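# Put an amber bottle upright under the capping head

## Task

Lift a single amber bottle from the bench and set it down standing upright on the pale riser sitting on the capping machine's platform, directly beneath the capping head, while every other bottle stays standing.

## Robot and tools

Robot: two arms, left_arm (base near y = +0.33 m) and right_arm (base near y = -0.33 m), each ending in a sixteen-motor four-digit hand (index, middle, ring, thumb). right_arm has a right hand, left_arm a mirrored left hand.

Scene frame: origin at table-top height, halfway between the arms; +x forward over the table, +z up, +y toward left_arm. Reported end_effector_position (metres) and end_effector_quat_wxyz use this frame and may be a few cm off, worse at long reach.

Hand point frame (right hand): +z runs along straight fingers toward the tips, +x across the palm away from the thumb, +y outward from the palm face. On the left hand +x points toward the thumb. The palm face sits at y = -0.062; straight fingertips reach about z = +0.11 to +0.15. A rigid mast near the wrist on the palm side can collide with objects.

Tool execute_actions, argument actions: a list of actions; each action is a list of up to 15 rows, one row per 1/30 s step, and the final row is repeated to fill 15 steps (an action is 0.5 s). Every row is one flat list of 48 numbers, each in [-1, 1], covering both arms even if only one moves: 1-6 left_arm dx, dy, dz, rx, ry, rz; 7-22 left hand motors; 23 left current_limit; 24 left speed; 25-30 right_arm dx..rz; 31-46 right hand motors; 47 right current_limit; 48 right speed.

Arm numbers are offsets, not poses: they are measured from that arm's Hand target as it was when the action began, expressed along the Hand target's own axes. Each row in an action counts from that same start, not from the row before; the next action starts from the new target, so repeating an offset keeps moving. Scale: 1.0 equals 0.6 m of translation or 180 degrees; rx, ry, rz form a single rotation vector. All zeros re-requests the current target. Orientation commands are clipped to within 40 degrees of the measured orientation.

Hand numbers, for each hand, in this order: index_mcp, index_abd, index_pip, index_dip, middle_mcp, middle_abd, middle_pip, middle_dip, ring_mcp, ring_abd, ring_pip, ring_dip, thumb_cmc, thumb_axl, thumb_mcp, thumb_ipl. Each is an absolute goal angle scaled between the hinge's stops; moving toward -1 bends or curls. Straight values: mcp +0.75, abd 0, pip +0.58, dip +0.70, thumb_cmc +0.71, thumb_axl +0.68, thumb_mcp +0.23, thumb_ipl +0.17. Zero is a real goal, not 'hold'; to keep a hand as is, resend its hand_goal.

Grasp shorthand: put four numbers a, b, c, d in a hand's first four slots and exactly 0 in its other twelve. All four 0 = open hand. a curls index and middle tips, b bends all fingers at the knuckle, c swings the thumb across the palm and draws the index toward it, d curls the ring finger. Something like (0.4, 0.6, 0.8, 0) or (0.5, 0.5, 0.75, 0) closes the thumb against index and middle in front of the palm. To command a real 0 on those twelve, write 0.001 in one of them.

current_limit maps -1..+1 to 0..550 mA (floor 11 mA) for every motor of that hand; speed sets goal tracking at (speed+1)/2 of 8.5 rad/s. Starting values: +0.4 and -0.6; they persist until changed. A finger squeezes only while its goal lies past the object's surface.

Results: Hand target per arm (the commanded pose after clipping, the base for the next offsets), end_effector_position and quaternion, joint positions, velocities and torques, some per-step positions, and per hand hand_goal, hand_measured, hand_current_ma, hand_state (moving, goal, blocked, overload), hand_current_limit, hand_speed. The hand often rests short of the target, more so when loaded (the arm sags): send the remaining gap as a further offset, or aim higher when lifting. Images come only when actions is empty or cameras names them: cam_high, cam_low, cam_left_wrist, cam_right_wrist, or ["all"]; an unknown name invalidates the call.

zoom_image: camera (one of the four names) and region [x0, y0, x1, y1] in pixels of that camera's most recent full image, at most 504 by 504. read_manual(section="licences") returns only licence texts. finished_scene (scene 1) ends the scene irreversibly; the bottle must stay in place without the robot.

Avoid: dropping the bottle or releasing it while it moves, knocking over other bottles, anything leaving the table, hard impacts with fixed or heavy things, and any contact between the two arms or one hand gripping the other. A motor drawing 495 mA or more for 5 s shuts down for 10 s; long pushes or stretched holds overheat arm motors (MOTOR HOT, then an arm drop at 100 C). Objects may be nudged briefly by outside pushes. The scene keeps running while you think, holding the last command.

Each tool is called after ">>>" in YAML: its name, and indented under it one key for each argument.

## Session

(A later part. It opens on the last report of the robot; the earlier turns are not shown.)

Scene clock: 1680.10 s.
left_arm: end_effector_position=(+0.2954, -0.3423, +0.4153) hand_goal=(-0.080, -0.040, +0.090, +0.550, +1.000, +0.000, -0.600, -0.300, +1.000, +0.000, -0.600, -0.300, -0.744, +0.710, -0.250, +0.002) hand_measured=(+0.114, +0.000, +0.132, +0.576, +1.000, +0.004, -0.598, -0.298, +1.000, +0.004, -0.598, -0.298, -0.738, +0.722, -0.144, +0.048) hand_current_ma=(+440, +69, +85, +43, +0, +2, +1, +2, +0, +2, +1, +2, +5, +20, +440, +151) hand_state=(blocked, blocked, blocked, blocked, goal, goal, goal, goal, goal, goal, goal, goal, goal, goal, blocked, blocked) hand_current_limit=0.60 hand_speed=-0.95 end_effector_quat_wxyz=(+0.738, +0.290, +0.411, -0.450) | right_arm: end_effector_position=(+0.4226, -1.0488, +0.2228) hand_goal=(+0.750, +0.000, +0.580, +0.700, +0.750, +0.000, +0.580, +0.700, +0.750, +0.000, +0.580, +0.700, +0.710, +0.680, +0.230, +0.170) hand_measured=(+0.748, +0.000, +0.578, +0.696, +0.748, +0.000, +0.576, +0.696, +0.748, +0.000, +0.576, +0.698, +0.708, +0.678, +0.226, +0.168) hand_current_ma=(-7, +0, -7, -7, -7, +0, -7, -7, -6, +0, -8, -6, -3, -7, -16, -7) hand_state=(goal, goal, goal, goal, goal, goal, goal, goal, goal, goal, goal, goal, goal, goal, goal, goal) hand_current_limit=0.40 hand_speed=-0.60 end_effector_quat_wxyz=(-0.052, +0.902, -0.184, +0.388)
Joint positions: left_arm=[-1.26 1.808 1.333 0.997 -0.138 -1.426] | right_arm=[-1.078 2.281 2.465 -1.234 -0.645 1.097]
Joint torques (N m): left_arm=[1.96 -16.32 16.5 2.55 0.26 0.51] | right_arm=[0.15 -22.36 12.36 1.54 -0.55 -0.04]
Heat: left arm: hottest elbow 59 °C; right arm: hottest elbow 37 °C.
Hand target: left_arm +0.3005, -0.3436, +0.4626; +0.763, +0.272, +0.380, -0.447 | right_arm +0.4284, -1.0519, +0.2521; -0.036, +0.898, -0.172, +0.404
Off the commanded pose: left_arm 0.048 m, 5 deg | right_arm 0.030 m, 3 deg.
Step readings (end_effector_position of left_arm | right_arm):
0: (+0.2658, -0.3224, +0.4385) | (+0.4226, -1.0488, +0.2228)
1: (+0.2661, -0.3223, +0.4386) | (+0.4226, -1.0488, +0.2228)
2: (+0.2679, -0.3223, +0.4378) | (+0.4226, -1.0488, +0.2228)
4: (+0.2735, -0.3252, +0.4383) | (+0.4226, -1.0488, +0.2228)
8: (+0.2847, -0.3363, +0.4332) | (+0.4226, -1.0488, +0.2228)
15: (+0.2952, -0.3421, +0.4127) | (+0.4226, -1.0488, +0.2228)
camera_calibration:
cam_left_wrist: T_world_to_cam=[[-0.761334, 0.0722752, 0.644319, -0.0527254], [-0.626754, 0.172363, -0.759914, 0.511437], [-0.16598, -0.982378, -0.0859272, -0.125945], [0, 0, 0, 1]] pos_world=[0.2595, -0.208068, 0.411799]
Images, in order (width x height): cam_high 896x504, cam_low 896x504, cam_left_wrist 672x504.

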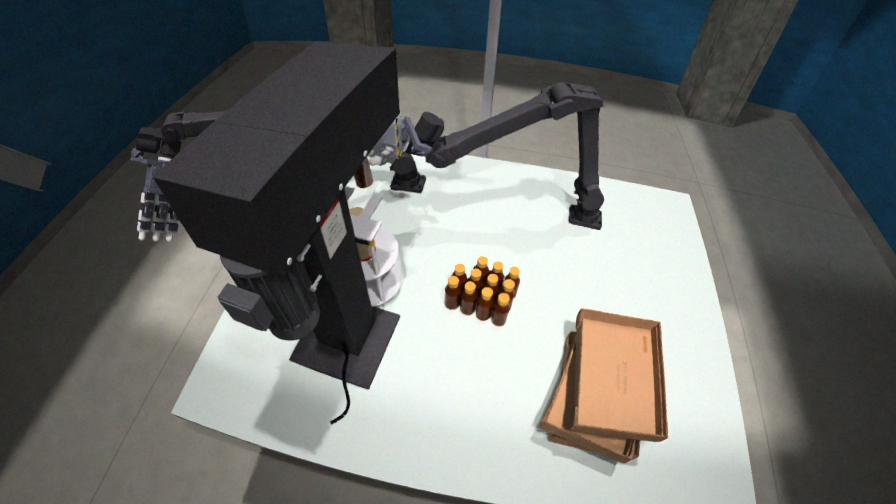

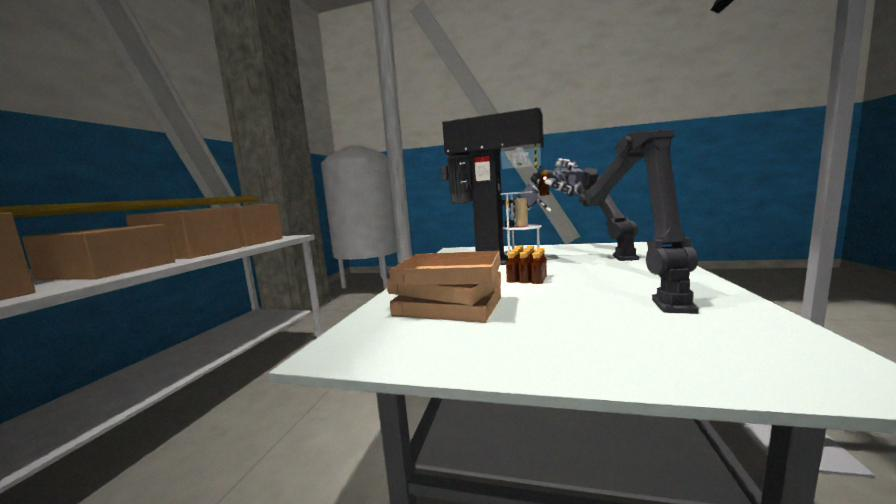

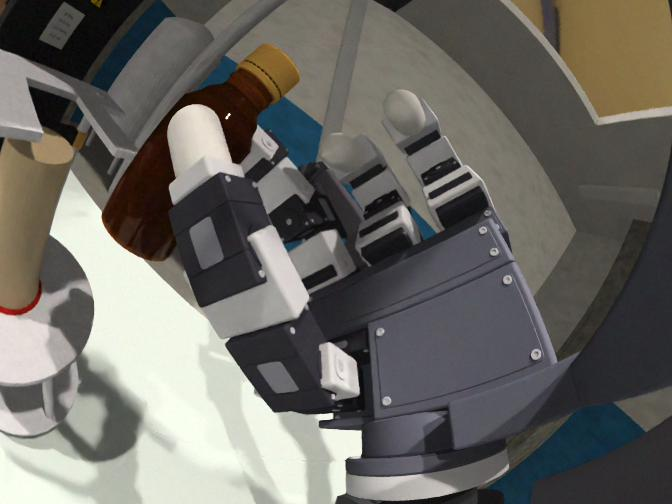

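>>> execute_actions:
  actions:
    - [[0,0,0,0,0,0,-0.08,-0.04,0.09,0.55,1.0,0.0,-0.6,-0.3,1.0,0.0,-0.6,-0.3,-0.715,0.71,-0.25,0.001,0.6,-0.95,0,0,0,0,0,0,0,0,0,0,0,0,0,0,0,0,0,0,0,0,0,0,0.4,-0.6]]
  cameras: ["cam_high", "cam_low", "cam_left_wrist"]

>>> zoom_image:
  camera: "cam_high"
  region: [345, 150, 385, 190]

>>> zoom_image:
  camera: "cam_low"
  region: [500, 150, 580, 230]

Scene clock: 1729.50 s.
left_arm: end_effector_position=(+0.2954, -0.3423, +0.4154) hand_goal=(-0.080, -0.040, +0.090, +0.550, +1.000, +0.000, -0.600, -0.300, +1.000, +0.000, -0.600, -0.300, -0.714, +0.710, -0.250, +0.002) hand_measured=(+0.114, +0.004, +0.134, +0.576, +1.000, +0.004, -0.598, -0.298, +1.000, +0.004, -0.598, -0.298, -0.718, +0.722, -0.144, +0.048) hand_current_ma=(+440, +77, +92, +43, +0, +2, +1, +2, +0, +2, +1, +2, -4, +20, +440, +151) hand_state=(blocked, blocked, blocked, blocked, goal, goal, goal, goal, goal, goal, goal, goal, goal, goal, blocked, blocked) hand_current_limit=0.60 hand_speed=-0.95 end_effector_quat_wxyz=(+0.738, +0.290, +0.411, -0.449) | right_arm: end_effector_position=(+0.4226, -1.0488, +0.2228) hand_goal=(+0.750, +0.000, +0.580, +0.700, +0.750, +0.000, +0.580, +0.700, +0.750, +0.000, +0.580, +0.700, +0.710, +0.680, +0.230, +0.170) hand_measured=(+0.748, +0.000, +0.578, +0.696, +0.748, +0.000, +0.576, +0.696, +0.748, +0.000, +0.576, +0.698, +0.708, +0.678, +0.226, +0.168) hand_current_ma=(-7, +0, -7, -7, -7, +0, -7, -7, -6, +0, -8, -6, -3, -7, -16, -7) hand_state=(goal, goal, goal, goal, goal, goal, goal, goal, goal, goal, goal, goal, goal, goal, goal, goal) hand_current_limit=0.40 hand_speed=-0.60 end_effector_quat_wxyz=(-0.052, +0.902, -0.184, +0.388)
Joint positions: left_arm=[-1.26 1.808 1.333 0.997 -0.138 -1.425] | right_arm=[-1.078 2.281 2.465 -1.234 -0.645 1.097]
Joint torques (N m): left_arm=[1.08 -15.79 16.7 2.44 0.26 0.46] | right_arm=[0.26 -22.36 12.36 1.55 -0.54 -0.04]
Heat: left arm: hottest elbow 58 °C; right arm: hottest elbow 38 °C.
Hand target: left_arm +0.3005, -0.3436, +0.4626; +0.763, +0.272, +0.380, -0.447 | right_arm +0.4284, -1.0519, +0.2521; -0.036, +0.898, -0.172, +0.404
Off the commanded pose: left_arm 0.047 m, 5 deg | right_arm 0.030 m, 3 deg.
Step readings (end_effector_position of left_arm | right_arm):
0: (+0.2954, -0.3423, +0.4154) | (+0.4226, -1.0488, +0.2228)
1: (+0.2954, -0.3423, +0.4154) | (+0.4226, -1.0488, +0.2228)
2: (+0.2954, -0.3423, +0.4154) | (+0.4226, -1.0488, +0.2228)
4: (+0.2954, -0.3423, +0.4154) | (+0.4226, -1.0488, +0.2228)
8: (+0.2954, -0.3423, +0.4154) | (+0.4226, -1.0488, +0.2228)
15: (+0.2954, -0.3423, +0.4154) | (+0.4226, -1.0488, +0.2228)
camera_calibration:
cam_left_wrist: T_world_to_cam=[[-0.761773, 0.0718941, 0.643843, -0.0526369], [-0.626323, 0.172301, -0.760284, 0.511478], [-0.165595, -0.982417, -0.0862254, -0.125938], [0, 0, 0, 1]] pos_world=[0.259399, -0.208068, 0.411899]
Images, in order (width x height): cam_high 896x504, cam_low 896x504, cam_left_wrist 672x504.

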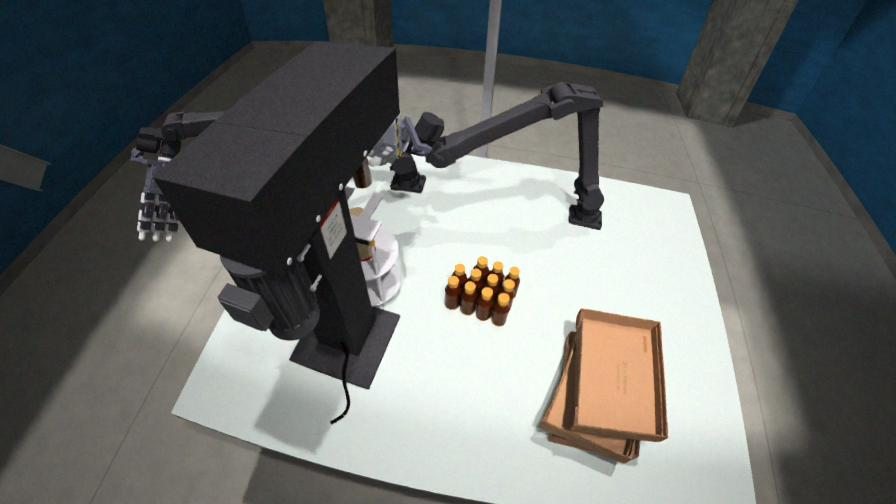

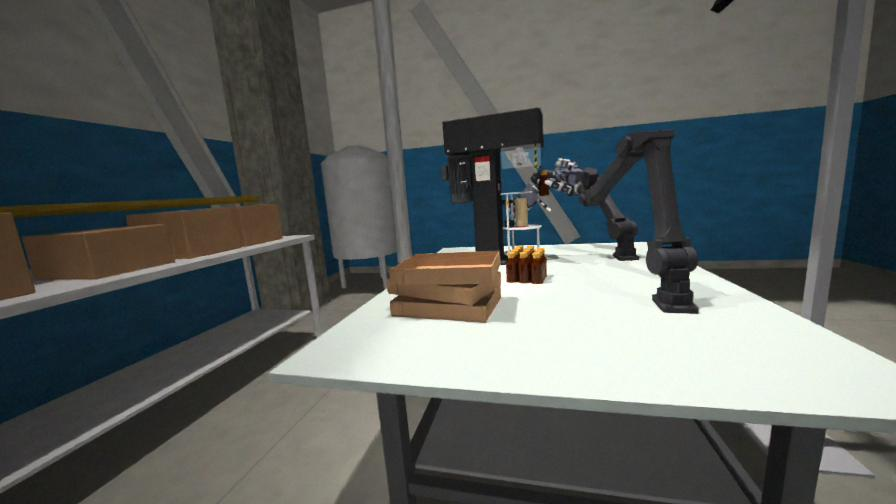

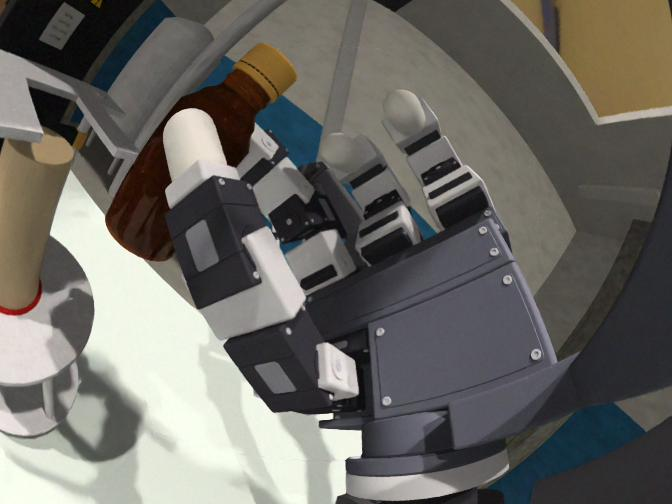

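Scaled by 12.600 from the camera's 896x504 image, which has a finer 1280x720 frame.

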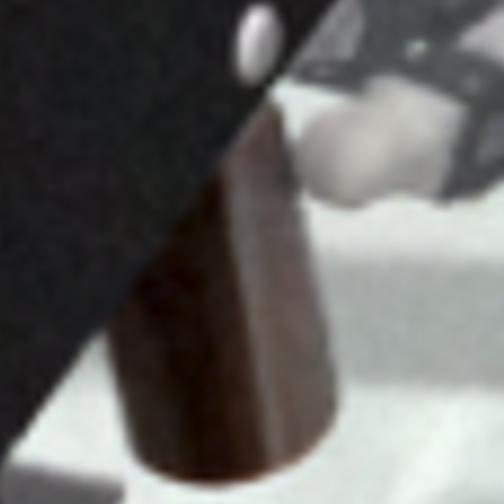

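Scaled by 6.300 from the camera's 896x504 image, which has a finer 1280x720 frame.

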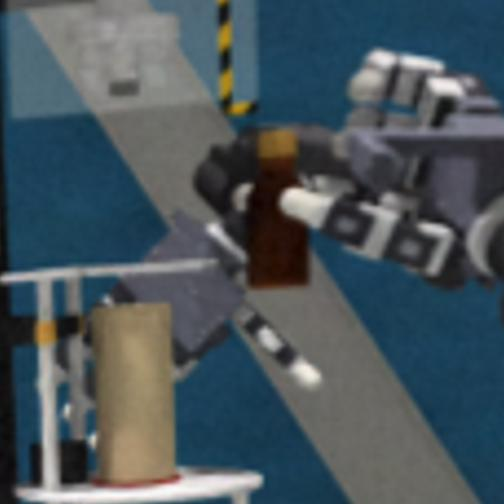

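>>> execute_actions:
  actions:
    - [[0.0147,0.053,0.0202,0,0,0,-0.08,-0.04,0.09,0.55,1.0,0.0,-0.6,-0.3,1.0,0.0,-0.6,-0.3,-0.70,0.71,-0.25,0.001,0.6,-0.95,0,0,0,0,0,0,0,0,0,0,0,0,0,0,0,0,0,0,0,0,0,0,0.4,-0.6]]
  cameras: ["cam_high", "cam_low", "cam_left_wrist"]

>>> zoom_image:
  camera: "cam_high"
  region: [335, 150, 395, 230]

>>> zoom_image:
  camera: "cam_low"
  region: [490, 145, 570, 225]

Scene clock: 1745.90 s.
left_arm: end_effector_position=(+0.3332, -0.3333, +0.4324) hand_goal=(-0.080, -0.040, +0.090, +0.550, +1.000, +0.000, -0.600, -0.300, +1.000, +0.000, -0.600, -0.300, -0.700, +0.710, -0.250, +0.002) hand_measured=(+0.114, +0.008, +0.138, +0.576, +1.000, +0.004, -0.598, -0.298, +1.000, +0.004, -0.598, -0.298, -0.710, +0.710, -0.144, +0.048) hand_current_ma=(+440, +87, +105, +43, +0, +2, +1, +2, +0, +2, +1, +2, -13, +0, +440, +151) hand_state=(blocked, blocked, blocked, blocked, goal, goal, goal, goal, goal, goal, goal, goal, goal, goal, blocked, blocked) hand_current_limit=0.60 hand_speed=-0.95 end_effector_quat_wxyz=(+0.751, +0.284, +0.401, -0.442) | right_arm: end_effector_position=(+0.4226, -1.0488, +0.2228) hand_goal=(+0.750, +0.000, +0.580, +0.700, +0.750, +0.000, +0.580, +0.700, +0.750, +0.000, +0.580, +0.700, +0.710, +0.680, +0.230, +0.170) hand_measured=(+0.748, +0.000, +0.578, +0.696, +0.748, +0.000, +0.576, +0.696, +0.748, +0.000, +0.576, +0.698, +0.708, +0.678, +0.226, +0.168) hand_current_ma=(-7, +0, -7, -7, -7, +0, -7, -7, -6, +0, -8, -6, -3, -7, -16, -7) hand_state=(goal, goal, goal, goal, goal, goal, goal, goal, goal, goal, goal, goal, goal, goal, goal, goal) hand_current_limit=0.40 hand_speed=-0.60 end_effector_quat_wxyz=(-0.052, +0.902, -0.184, +0.388)
Joint positions: left_arm=[-1.196 1.813 1.368 0.992 -0.092 -1.431] | right_arm=[-1.078 2.281 2.465 -1.234 -0.645 1.097]
Joint torques (N m): left_arm=[0.67 -14.86 16.76 1.95 0.32 0.25] | right_arm=[0.32 -22.3 12.37 1.52 -0.54 -0.05]
Heat: left arm: hottest elbow 58 °C; right arm: hottest elbow 38 °C.
Hand target: left_arm +0.3355, -0.3425, +0.4646; +0.763, +0.272, +0.380, -0.447 | right_arm +0.4284, -1.0519, +0.2521; -0.036, +0.898, -0.172, +0.404
Off the commanded pose: left_arm 0.034 m, 3 deg | right_arm 0.030 m, 3 deg.
Step readings (end_effector_position of left_arm | right_arm):
0: (+0.2954, -0.3423, +0.4154) | (+0.4226, -1.0488, +0.2228)
1: (+0.2953, -0.3424, +0.4154) | (+0.4226, -1.0488, +0.2228)
2: (+0.2968, -0.3422, +0.4160) | (+0.4226, -1.0488, +0.2228)
4: (+0.2982, -0.3434, +0.4184) | (+0.4226, -1.0488, +0.2228)
8: (+0.3118, -0.3395, +0.4250) | (+0.4226, -1.0488, +0.2228)
15: (+0.3334, -0.3314, +0.4330) | (+0.4226, -1.0488, +0.2228)
camera_calibration:
cam_left_wrist: T_world_to_cam=[[-0.778838, 0.0687445, 0.623447, -0.0219656], [-0.61057, 0.144439, -0.778679, 0.539999], [-0.14358, -0.987123, -0.0705215, -0.125078], [0, 0, 0, 1]] pos_world=[0.294641, -0.199955, 0.425359]
Images, in order (width x height): cam_high 896x504, cam_low 896x504, cam_left_wrist 672x504.

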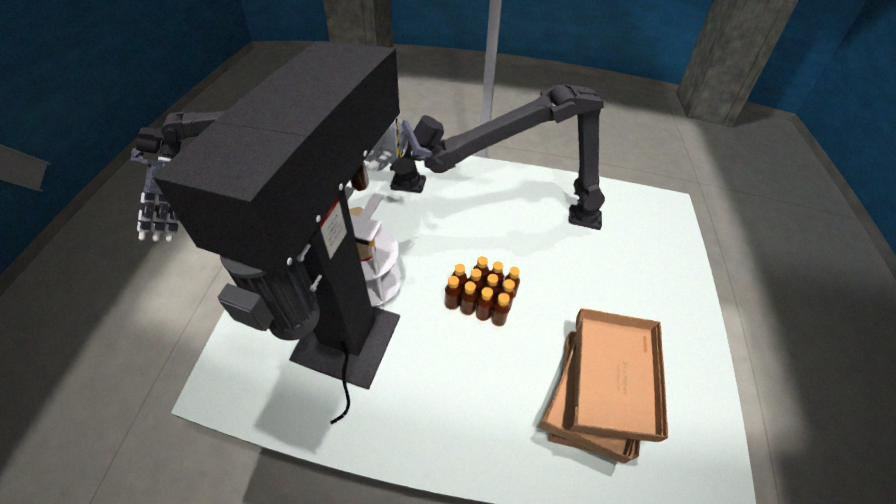

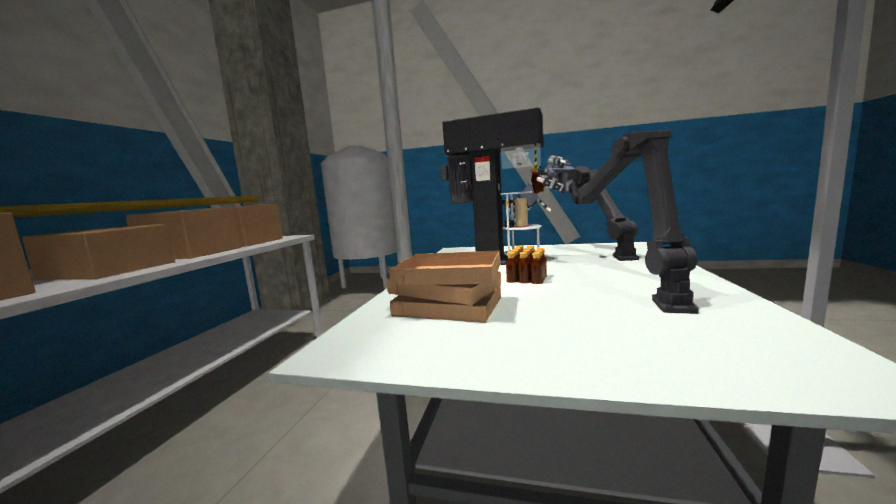

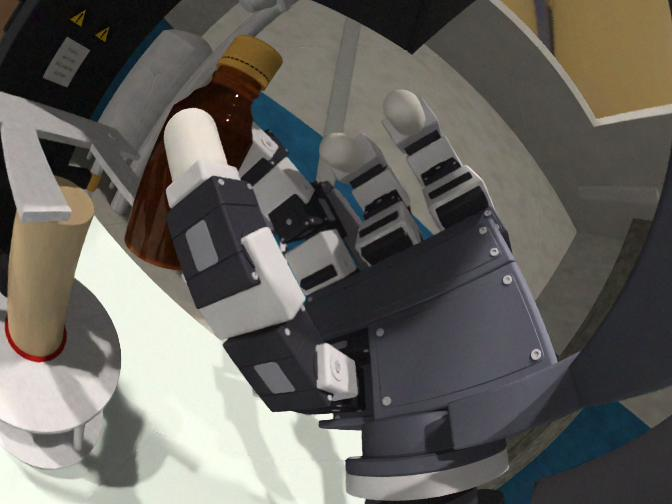

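Scaled by 6.300 from the camera's 896x504 image, which has a finer 1280x720 frame.

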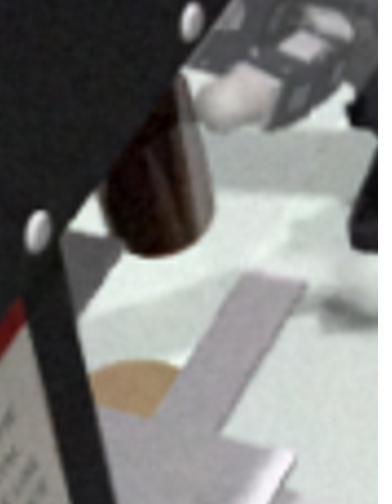

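Scaled by 6.300 from the camera's 896x504 image, which has a finer 1280x720 frame.

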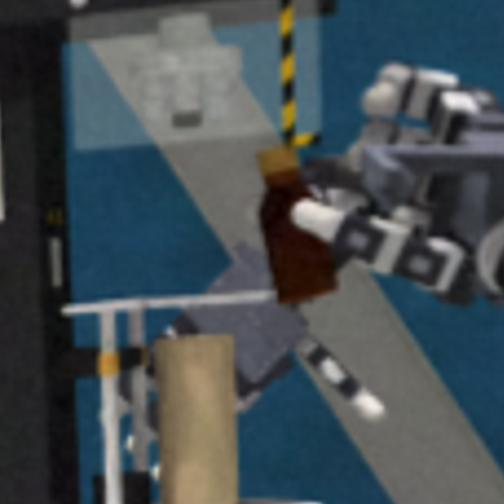

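>>> zoom_image:
  camera: "cam_high"
  region: [335, 165, 395, 225]

>>> zoom_image:
  camera: "cam_left_wrist"
  region: [0, 0, 300, 300]

Scaled by 8.400 from the camera's 896x504 image, which has a finer 1280x720 frame.

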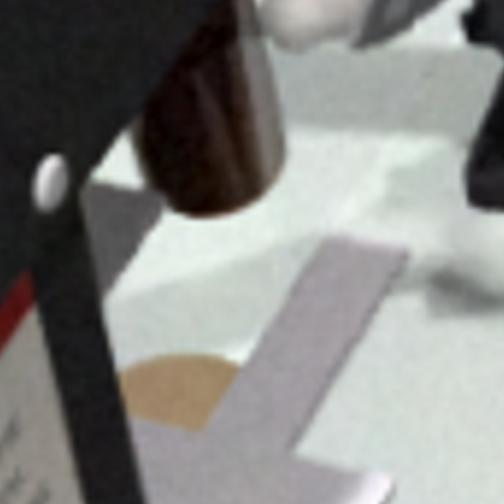

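Scaled by 1.680 from the camera's 672x504 image, which has a finer 960x720 frame.

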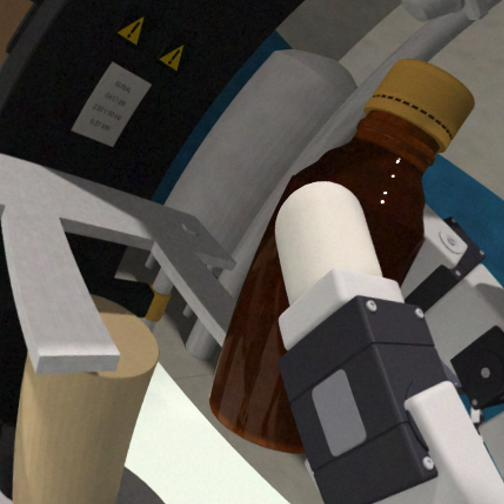

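>>> execute_actions:
  actions:
    - [[-0.029,-0.0393,-0.0429,0,0,0,-0.08,-0.04,0.09,0.55,1.0,0.0,-0.6,-0.3,1.0,0.0,-0.6,-0.3,-0.70,0.71,-0.25,0.001,0.6,-0.95,0,0,0,0,0,0,0,0,0,0,0,0,0,0,0,0,0,0,0,0,0,0,0.4,-0.6]]
  cameras: ["cam_high", "cam_low", "cam_left_wrist"]

>>> zoom_image:
  camera: "cam_high"
  region: [335, 150, 395, 230]

>>> zoom_image:
  camera: "cam_low"
  region: [490, 145, 570, 225]

Scene clock: 1814.40 s.
left_arm: end_effector_position=(+0.3060, -0.3397, +0.4212) hand_goal=(-0.080, -0.040, +0.090, +0.550, +1.000, +0.000, -0.600, -0.300, +1.000, +0.000, -0.600, -0.300, -0.700, +0.710, -0.250, +0.002) hand_measured=(+0.114, +0.008, +0.138, +0.576, +1.000, +0.004, -0.598, -0.298, +1.000, +0.004, -0.598, -0.298, -0.704, +0.712, -0.144, +0.048) hand_current_ma=(+440, +87, +105, +43, +0, +2, +1, +2, +0, +2, +1, +2, -2, +2, +440, +151) hand_state=(blocked, blocked, blocked, blocked, goal, goal, goal, goal, goal, goal, goal, goal, goal, goal, blocked, blocked) hand_current_limit=0.60 hand_speed=-0.95 end_effector_quat_wxyz=(+0.741, +0.286, +0.410, -0.448) | right_arm: end_effector_position=(+0.4226, -1.0488, +0.2228) hand_goal=(+0.750, +0.000, +0.580, +0.700, +0.750, +0.000, +0.580, +0.700, +0.750, +0.000, +0.580, +0.700, +0.710, +0.680, +0.230, +0.170) hand_measured=(+0.748, +0.000, +0.578, +0.696, +0.748, +0.000, +0.576, +0.696, +0.748, +0.000, +0.576, +0.698, +0.708, +0.678, +0.226, +0.168) hand_current_ma=(-7, +0, -7, -7, -7, +0, -7, -7, -6, +0, -8, -6, -3, -7, -16, -7) hand_state=(goal, goal, goal, goal, goal, goal, goal, goal, goal, goal, goal, goal, goal, goal, goal, goal) hand_current_limit=0.40 hand_speed=-0.60 end_effector_quat_wxyz=(-0.052, +0.902, -0.184, +0.388)
Joint positions: left_arm=[-1.243 1.808 1.345 0.992 -0.131 -1.43] | right_arm=[-1.078 2.281 2.465 -1.234 -0.645 1.097]
Joint torques (N m): left_arm=[0.5 -18.55 11.71 3.21 0.28 0.44] | right_arm=[0.26 -22.3 12.4 1.52 -0.54 -0.06]
Heat: left arm: hottest elbow 66 °C; right arm: hottest elbow 38 °C.
Hand target: left_arm +0.3006, -0.3255, +0.4625; +0.763, +0.272, +0.380, -0.447 | right_arm +0.4284, -1.0519, +0.2521; -0.036, +0.898, -0.172, +0.404
Off the commanded pose: left_arm 0.044 m, 5 deg | right_arm 0.030 m, 3 deg.
Step readings (end_effector_position of left_arm | right_arm):
0: (+0.3332, -0.3333, +0.4323) | (+0.4226, -1.0488, +0.2228)
1: (+0.3332, -0.3333, +0.4323) | (+0.4226, -1.0488, +0.2228)
2: (+0.3329, -0.3331, +0.4320) | (+0.4226, -1.0488, +0.2228)
4: (+0.3314, -0.3326, +0.4311) | (+0.4226, -1.0488, +0.2228)
8: (+0.3220, -0.3350, +0.4271) | (+0.4226, -1.0488, +0.2228)
15: (+0.3070, -0.3404, +0.4196) | (+0.4226, -1.0488, +0.2228)
camera_calibration:
cam_left_wrist: T_world_to_cam=[[-0.763019, 0.0707504, 0.642493, -0.0478379], [-0.626823, 0.161644, -0.76221, 0.519537], [-0.157782, -0.98431, -0.0789896, -0.127264], [0, 0, 0, 1]] pos_world=[0.269077, -0.205863, 0.416679]
Images, in order (width x height): cam_high 896x504, cam_low 896x504, cam_left_wrist 672x504.

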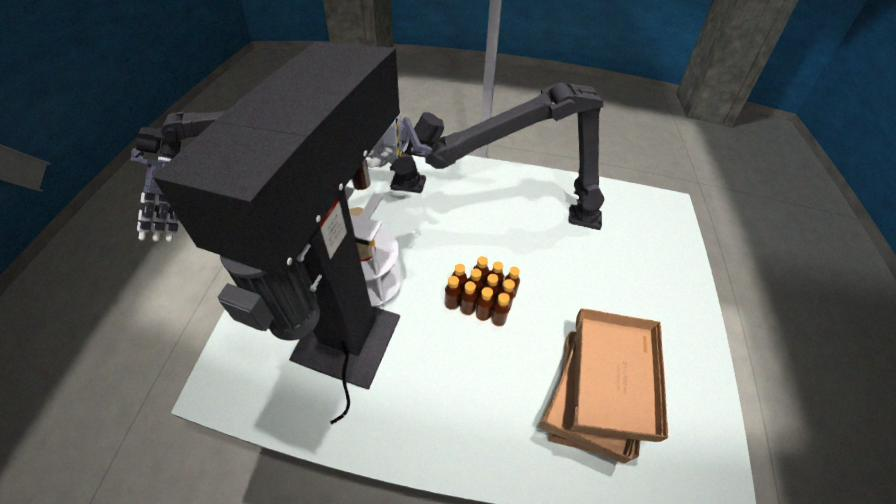

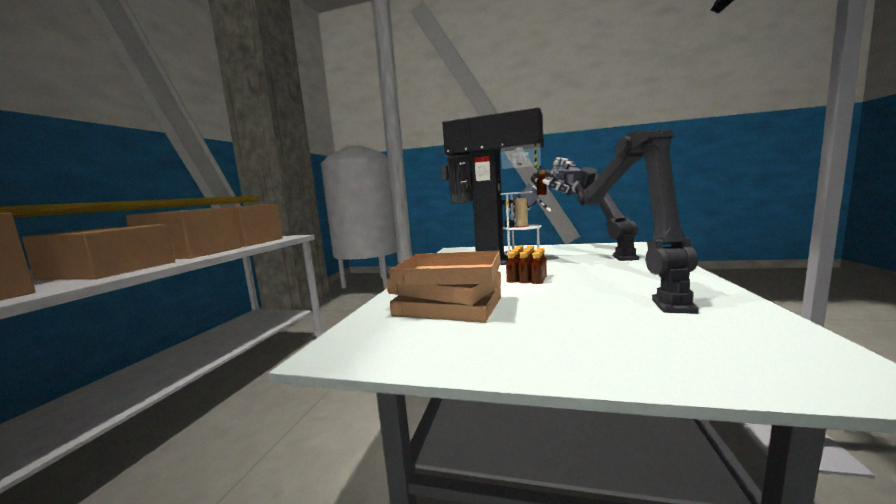

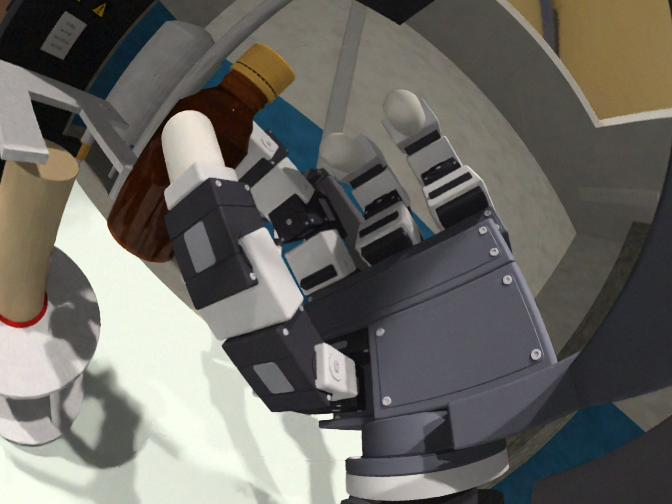

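Scaled by 6.300 from the camera's 896x504 image, which has a finer 1280x720 frame.

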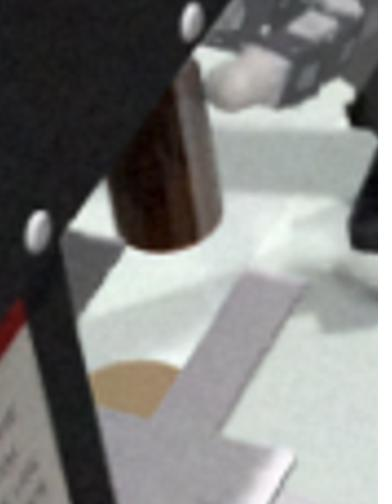

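Scaled by 6.300 from the camera's 896x504 image, which has a finer 1280x720 frame.

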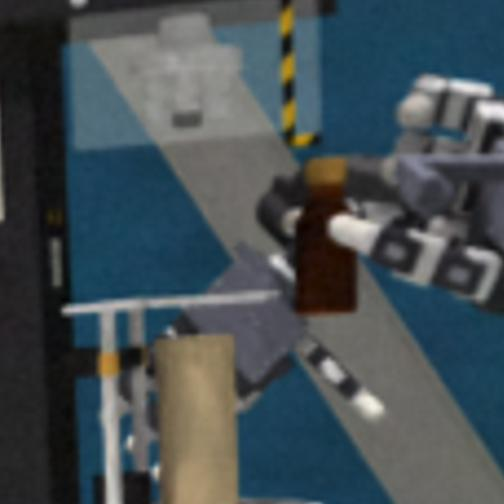

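>>> execute_actions:
  actions:
    - [[-0.0158,0.0151,-0.0252,0,0,0,-0.08,-0.04,0.09,0.55,1.0,0.0,-0.6,-0.3,1.0,0.0,-0.6,-0.3,-0.70,0.71,-0.25,0.001,0.6,-0.95,0,0,0,0,0,0,0,0,0,0,0,0,0,0,0,0,0,0,0,0,0,0,0.4,-0.6]]
  cameras: ["cam_high", "cam_low"]

>>> zoom_image:
  camera: "cam_high"
  region: [335, 165, 395, 225]

>>> zoom_image:
  camera: "cam_low"
  region: [490, 145, 570, 225]

Scene clock: 1820.83 s.
left_arm: end_effector_position=(+0.3003, -0.3213, +0.4229) hand_goal=(-0.080, -0.040, +0.090, +0.550, +1.000, +0.000, -0.600, -0.300, +1.000, +0.000, -0.600, -0.300, -0.700, +0.710, -0.250, +0.002) hand_measured=(+0.114, +0.008, +0.138, +0.576, +1.000, +0.004, -0.598, -0.298, +1.000, +0.004, -0.598, -0.298, -0.702, +0.714, -0.144, +0.048) hand_current_ma=(+440, +87, +105, +43, +0, +2, +1, +2, +0, +2, +1, +2, -1, +3, +440, +151) hand_state=(blocked, blocked, blocked, blocked, goal, goal, goal, goal, goal, goal, goal, goal, goal, goal, blocked, blocked) hand_current_limit=0.60 hand_speed=-0.95 end_effector_quat_wxyz=(+0.740, +0.288, +0.411, -0.448) | right_arm: end_effector_position=(+0.4226, -1.0488, +0.2228) hand_goal=(+0.750, +0.000, +0.580, +0.700, +0.750, +0.000, +0.580, +0.700, +0.750, +0.000, +0.580, +0.700, +0.710, +0.680, +0.230, +0.170) hand_measured=(+0.748, +0.000, +0.578, +0.696, +0.748, +0.000, +0.576, +0.696, +0.748, +0.000, +0.576, +0.698, +0.708, +0.678, +0.226, +0.168) hand_current_ma=(-7, +0, -7, -7, -7, +0, -7, -7, -6, +0, -8, -6, -3, -7, -16, -7) hand_state=(goal, goal, goal, goal, goal, goal, goal, goal, goal, goal, goal, goal, goal, goal, goal, goal) hand_current_limit=0.40 hand_speed=-0.60 end_effector_quat_wxyz=(-0.052, +0.902, -0.184, +0.388)
Joint positions: left_arm=[-1.243 1.758 1.281 1.001 -0.127 -1.43] | right_arm=[-1.078 2.281 2.465 -1.234 -0.645 1.097]
Joint torques (N m): left_arm=[1.49 -17.38 11.54 3.51 0.4 0.43] | right_arm=[0.32 -22.36 12.37 1.54 -0.55 -0.04]
Heat: left arm: hottest elbow 64 °C; right arm: hottest elbow 38 °C.
Hand target: left_arm +0.3006, -0.3055, +0.4624; +0.763, +0.272, +0.380, -0.447 | right_arm +0.4284, -1.0519, +0.2521; -0.036, +0.898, -0.172, +0.404
Off the commanded pose: left_arm 0.043 m, 5 deg | right_arm 0.030 m, 3 deg.
Step readings (end_effector_position of left_arm | right_arm):
0: (+0.3060, -0.3396, +0.4215) | (+0.4226, -1.0488, +0.2228)
1: (+0.3060, -0.3396, +0.4211) | (+0.4226, -1.0488, +0.2228)
2: (+0.3057, -0.3389, +0.4206) | (+0.4226, -1.0488, +0.2228)
4: (+0.3045, -0.3353, +0.4186) | (+0.4226, -1.0488, +0.2228)
8: (+0.3021, -0.3269, +0.4163) | (+0.4226, -1.0488, +0.2228)
15: (+0.3006, -0.3221, +0.4229) | (+0.4226, -1.0488, +0.2228)
Images, in order (width x height): cam_high 896x504, cam_low 896x504.

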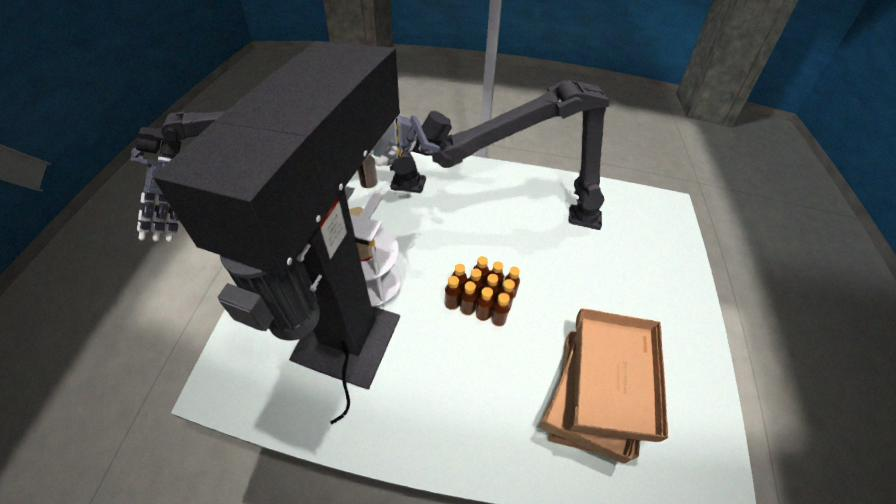

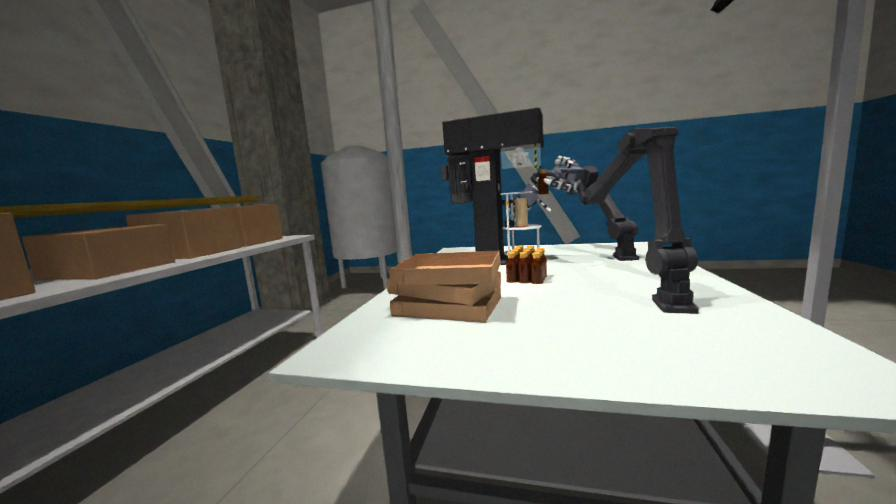

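Scaled by 8.400 from the camera's 896x504 image, which has a finer 1280x720 frame.

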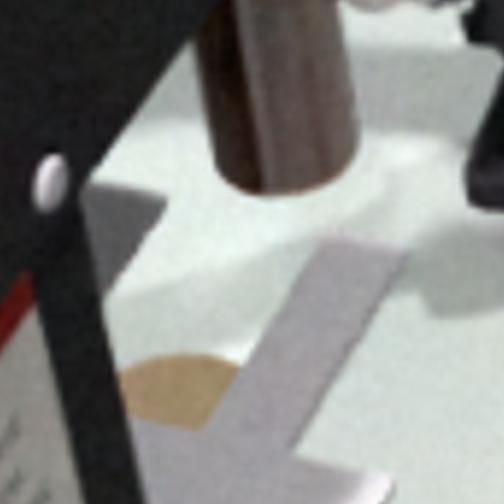

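Scaled by 6.300 from the camera's 896x504 image, which has a finer 1280x720 frame.

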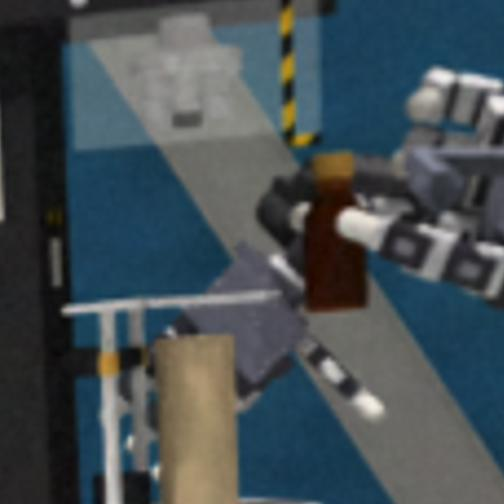

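>>> execute_actions:
  actions:
    - [[0.0182,0.0519,0.0196,0,0,0,-0.08,-0.04,0.09,0.55,1.0,0.0,-0.6,-0.3,1.0,0.0,-0.6,-0.3,-0.70,0.71,-0.25,0.001,0.6,-0.95,0,0,0,0,0,0,0,0,0,0,0,0,0,0,0,0,0,0,0,0,0,0,0.4,-0.6]]
  cameras: ["cam_high", "cam_low"]

>>> zoom_image:
  camera: "cam_high"
  region: [335, 165, 395, 225]

>>> zoom_image:
  camera: "cam_low"
  region: [490, 145, 570, 225]

Scene clock: 1826.67 s.
left_arm: end_effector_position=(+0.3388, -0.3073, +0.4245) hand_goal=(-0.080, -0.040, +0.090, +0.550, +1.000, +0.000, -0.600, -0.300, +1.000, +0.000, -0.600, -0.300, -0.700, +0.710, -0.250, +0.002) hand_measured=(+0.114, +0.008, +0.138, +0.576, +1.000, +0.004, -0.598, -0.298, +1.000, +0.004, -0.598, -0.298, -0.700, +0.714, -0.144, +0.048) hand_current_ma=(+440, +87, +106, +44, +0, +2, +1, +2, +0, +2, +1, +2, +0, +5, +440, +151) hand_state=(blocked, blocked, blocked, blocked, goal, goal, goal, goal, goal, goal, goal, goal, goal, goal, blocked, blocked) hand_current_limit=0.60 hand_speed=-0.95 end_effector_quat_wxyz=(+0.746, +0.289, +0.409, -0.439) | right_arm: end_effector_position=(+0.4226, -1.0488, +0.2228) hand_goal=(+0.750, +0.000, +0.580, +0.700, +0.750, +0.000, +0.580, +0.700, +0.750, +0.000, +0.580, +0.700, +0.710, +0.680, +0.230, +0.170) hand_measured=(+0.748, +0.000, +0.578, +0.696, +0.748, +0.000, +0.576, +0.696, +0.748, +0.000, +0.576, +0.698, +0.708, +0.678, +0.226, +0.168) hand_current_ma=(-7, +0, -7, -7, -7, +0, -7, -7, -6, +0, -8, -6, -3, -7, -16, -7) hand_state=(goal, goal, goal, goal, goal, goal, goal, goal, goal, goal, goal, goal, goal, goal, goal, goal) hand_current_limit=0.40 hand_speed=-0.60 end_effector_quat_wxyz=(-0.052, +0.902, -0.184, +0.388)
Joint positions: left_arm=[-1.173 1.758 1.281 1.001 -0.075 -1.445] | right_arm=[-1.078 2.281 2.465 -1.234 -0.645 1.097]
Joint torques (N m): left_arm=[1.14 -15.74 14.09 3.11 0.33 0.26] | right_arm=[0.32 -22.36 12.37 1.54 -0.55 -0.05]
Heat: left arm: hottest elbow 61 °C; right arm: hottest elbow 38 °C.
Hand target: left_arm +0.3355, -0.3055, +0.4624; +0.763, +0.272, +0.380, -0.447 | right_arm +0.4284, -1.0519, +0.2521; -0.036, +0.898, -0.172, +0.404
Off the commanded pose: left_arm 0.038 m, 4 deg | right_arm 0.030 m, 3 deg.
Step readings (end_effector_position of left_arm | right_arm):
0: (+0.3003, -0.3213, +0.4229) | (+0.4226, -1.0488, +0.2228)
1: (+0.3001, -0.3216, +0.4230) | (+0.4226, -1.0488, +0.2228)
2: (+0.3013, -0.3216, +0.4234) | (+0.4226, -1.0488, +0.2228)
4: (+0.3029, -0.3226, +0.4247) | (+0.4226, -1.0488, +0.2228)
8: (+0.3172, -0.3173, +0.4250) | (+0.4226, -1.0488, +0.2228)
15: (+0.3391, -0.3068, +0.4246) | (+0.4226, -1.0488, +0.2228)
Images, in order (width x height): cam_high 896x504, cam_low 896x504.

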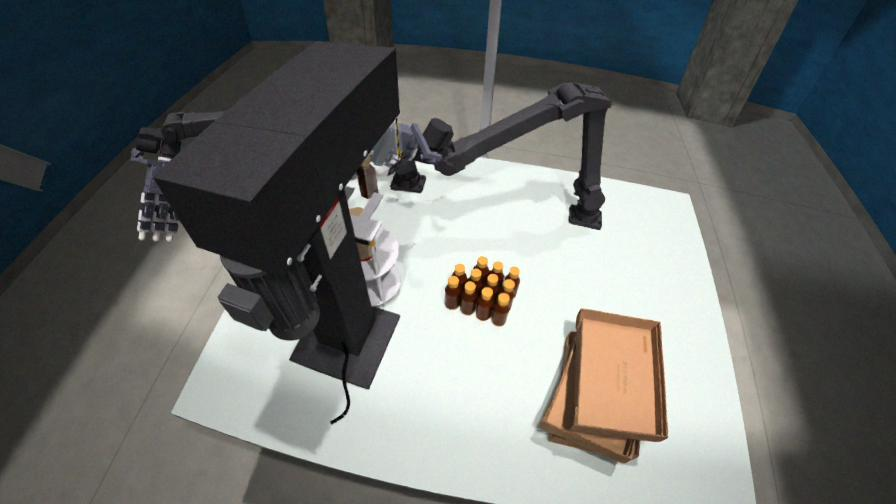

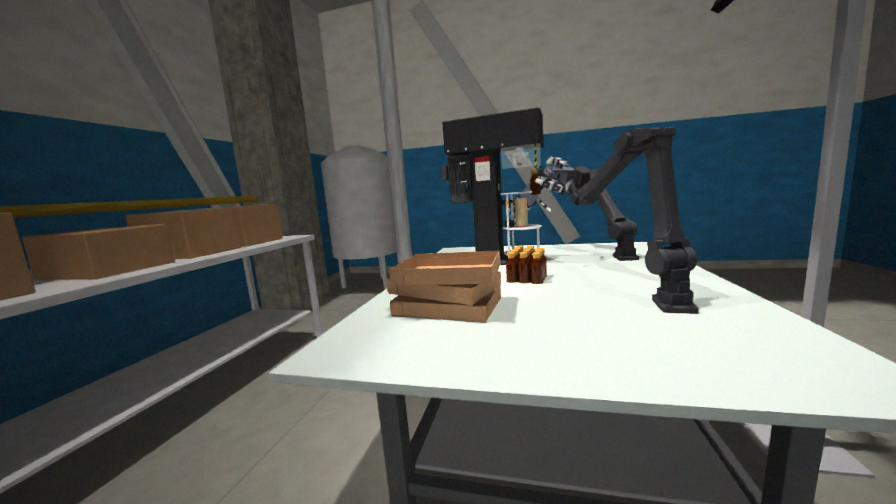

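Scaled by 8.400 from the camera's 896x504 image, which has a finer 1280x720 frame.

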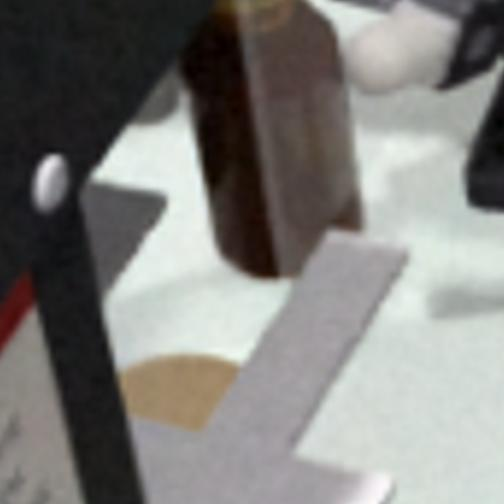

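Scaled by 6.300 from the camera's 896x504 image, which has a finer 1280x720 frame.

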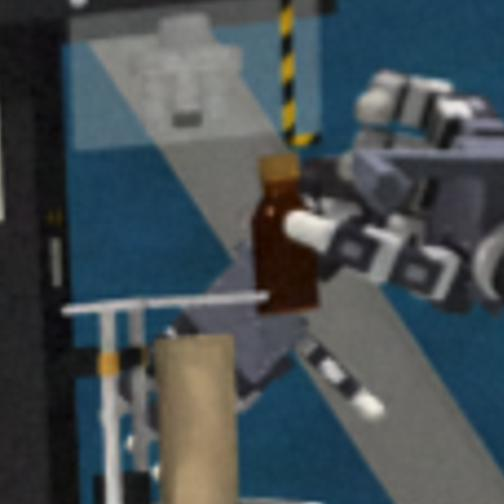

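>>> execute_actions:
  actions:
    - [[0.008,-0.0373,0.0168,0,0,0,-0.08,-0.04,0.09,0.55,1.0,0.0,-0.6,-0.3,1.0,0.0,-0.6,-0.3,-0.70,0.71,-0.25,0.001,0.6,-0.95,0,0,0,0,0,0,0,0,0,0,0,0,0,0,0,0,0,0,0,0,0,0,0.4,-0.6]]
  cameras: ["cam_high", "cam_low"]

>>> zoom_image:
  camera: "cam_high"
  region: [335, 165, 395, 225]

>>> zoom_image:
  camera: "cam_low"
  region: [490, 145, 570, 225]

Scene clock: 1833.73 s.
left_arm: end_effector_position=(+0.3203, -0.3190, +0.4209) hand_goal=(-0.080, -0.040, +0.090, +0.550, +1.000, +0.000, -0.600, -0.300, +1.000, +0.000, -0.600, -0.300, -0.700, +0.710, -0.250, +0.002) hand_measured=(+0.114, +0.008, +0.138, +0.576, +1.000, +0.004, -0.598, -0.298, +1.000, +0.004, -0.598, -0.298, -0.700, +0.714, -0.144, +0.048) hand_current_ma=(+440, +87, +106, +44, +0, +2, +1, +2, +0, +2, +1, +2, +0, +5, +440, +151) hand_state=(blocked, blocked, blocked, blocked, goal, goal, goal, goal, goal, goal, goal, goal, goal, goal, blocked, blocked) hand_current_limit=0.60 hand_speed=-0.95 end_effector_quat_wxyz=(+0.741, +0.287, +0.412, -0.446) | right_arm: end_effector_position=(+0.4226, -1.0488, +0.2228) hand_goal=(+0.750, +0.000, +0.580, +0.700, +0.750, +0.000, +0.580, +0.700, +0.750, +0.000, +0.580, +0.700, +0.710, +0.680, +0.230, +0.170) hand_measured=(+0.748, +0.000, +0.578, +0.696, +0.748, +0.000, +0.576, +0.696, +0.748, +0.000, +0.576, +0.698, +0.708, +0.678, +0.226, +0.168) hand_current_ma=(-7, +0, -7, -7, -7, +0, -7, -7, -6, +0, -8, -6, -3, -7, -16, -7) hand_state=(goal, goal, goal, goal, goal, goal, goal, goal, goal, goal, goal, goal, goal, goal, goal, goal) hand_current_limit=0.40 hand_speed=-0.60 end_effector_quat_wxyz=(-0.052, +0.902, -0.184, +0.388)
Joint positions: left_arm=[-1.209 1.769 1.291 1.001 -0.103 -1.445] | right_arm=[-1.078 2.281 2.465 -1.234 -0.645 1.097]
Joint torques (N m): left_arm=[0.5 -14.68 16.84 2.7 0.25 0.42] | right_arm=[0.32 -22.36 12.4 1.54 -0.54 -0.05]
Heat: left arm: hottest elbow 59 °C; right arm: hottest elbow 38 °C.
Hand target: left_arm +0.3207, -0.3254, +0.4625; +0.763, +0.272, +0.380, -0.447 | right_arm +0.4284, -1.0519, +0.2521; -0.036, +0.898, -0.172, +0.404
Off the commanded pose: left_arm 0.042 m, 5 deg | right_arm 0.030 m, 3 deg.
Step readings (end_effector_position of left_arm | right_arm):
0: (+0.3388, -0.3073, +0.4245) | (+0.4226, -1.0488, +0.2228)
1: (+0.3389, -0.3073, +0.4245) | (+0.4226, -1.0488, +0.2228)
2: (+0.3386, -0.3072, +0.4244) | (+0.4226, -1.0488, +0.2228)
4: (+0.3376, -0.3068, +0.4238) | (+0.4226, -1.0488, +0.2228)
8: (+0.3308, -0.3109, +0.4229) | (+0.4226, -1.0488, +0.2228)
15: (+0.3203, -0.3188, +0.4213) | (+0.4226, -1.0488, +0.2228)
Images, in order (width x height): cam_high 896x504, cam_low 896x504.

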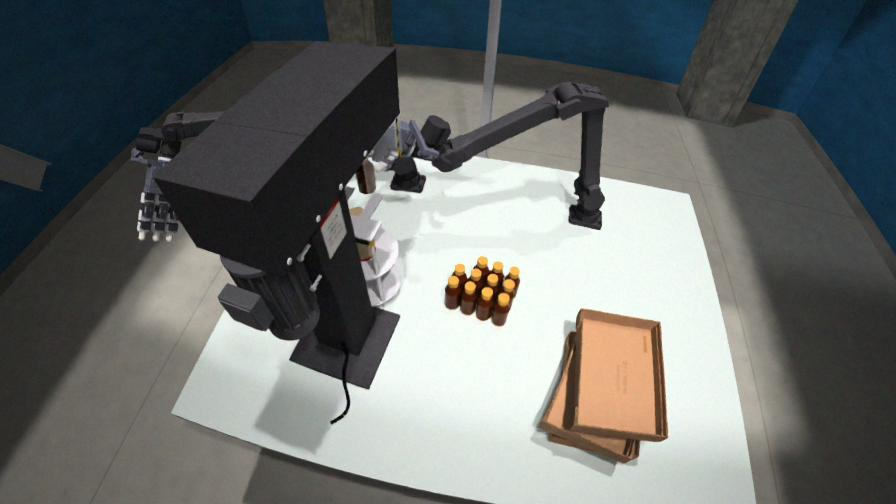

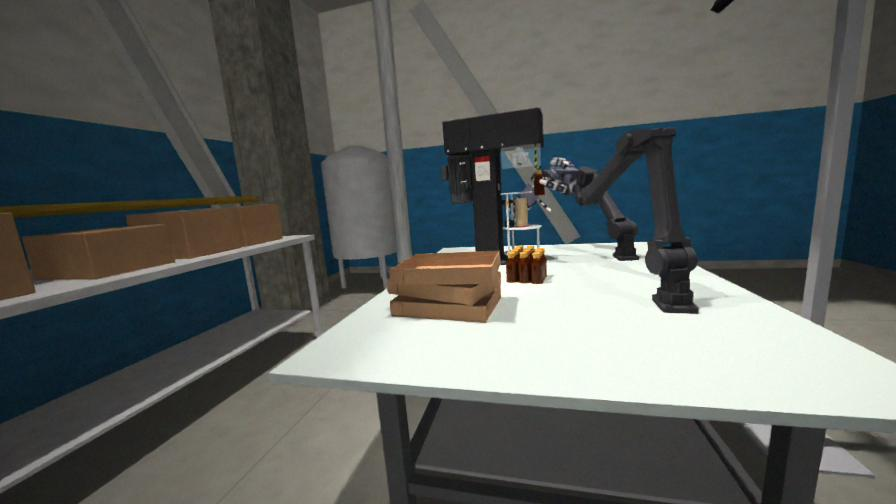

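Scaled by 8.400 from the camera's 896x504 image, which has a finer 1280x720 frame.

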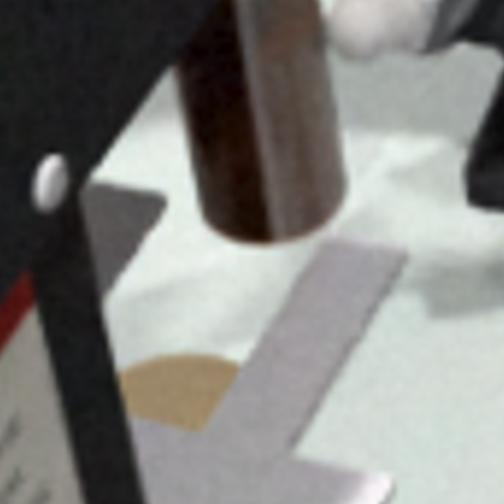

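Scaled by 6.300 from the camera's 896x504 image, which has a finer 1280x720 frame.

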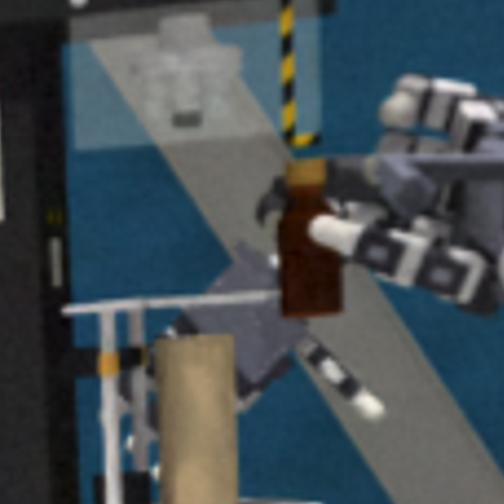

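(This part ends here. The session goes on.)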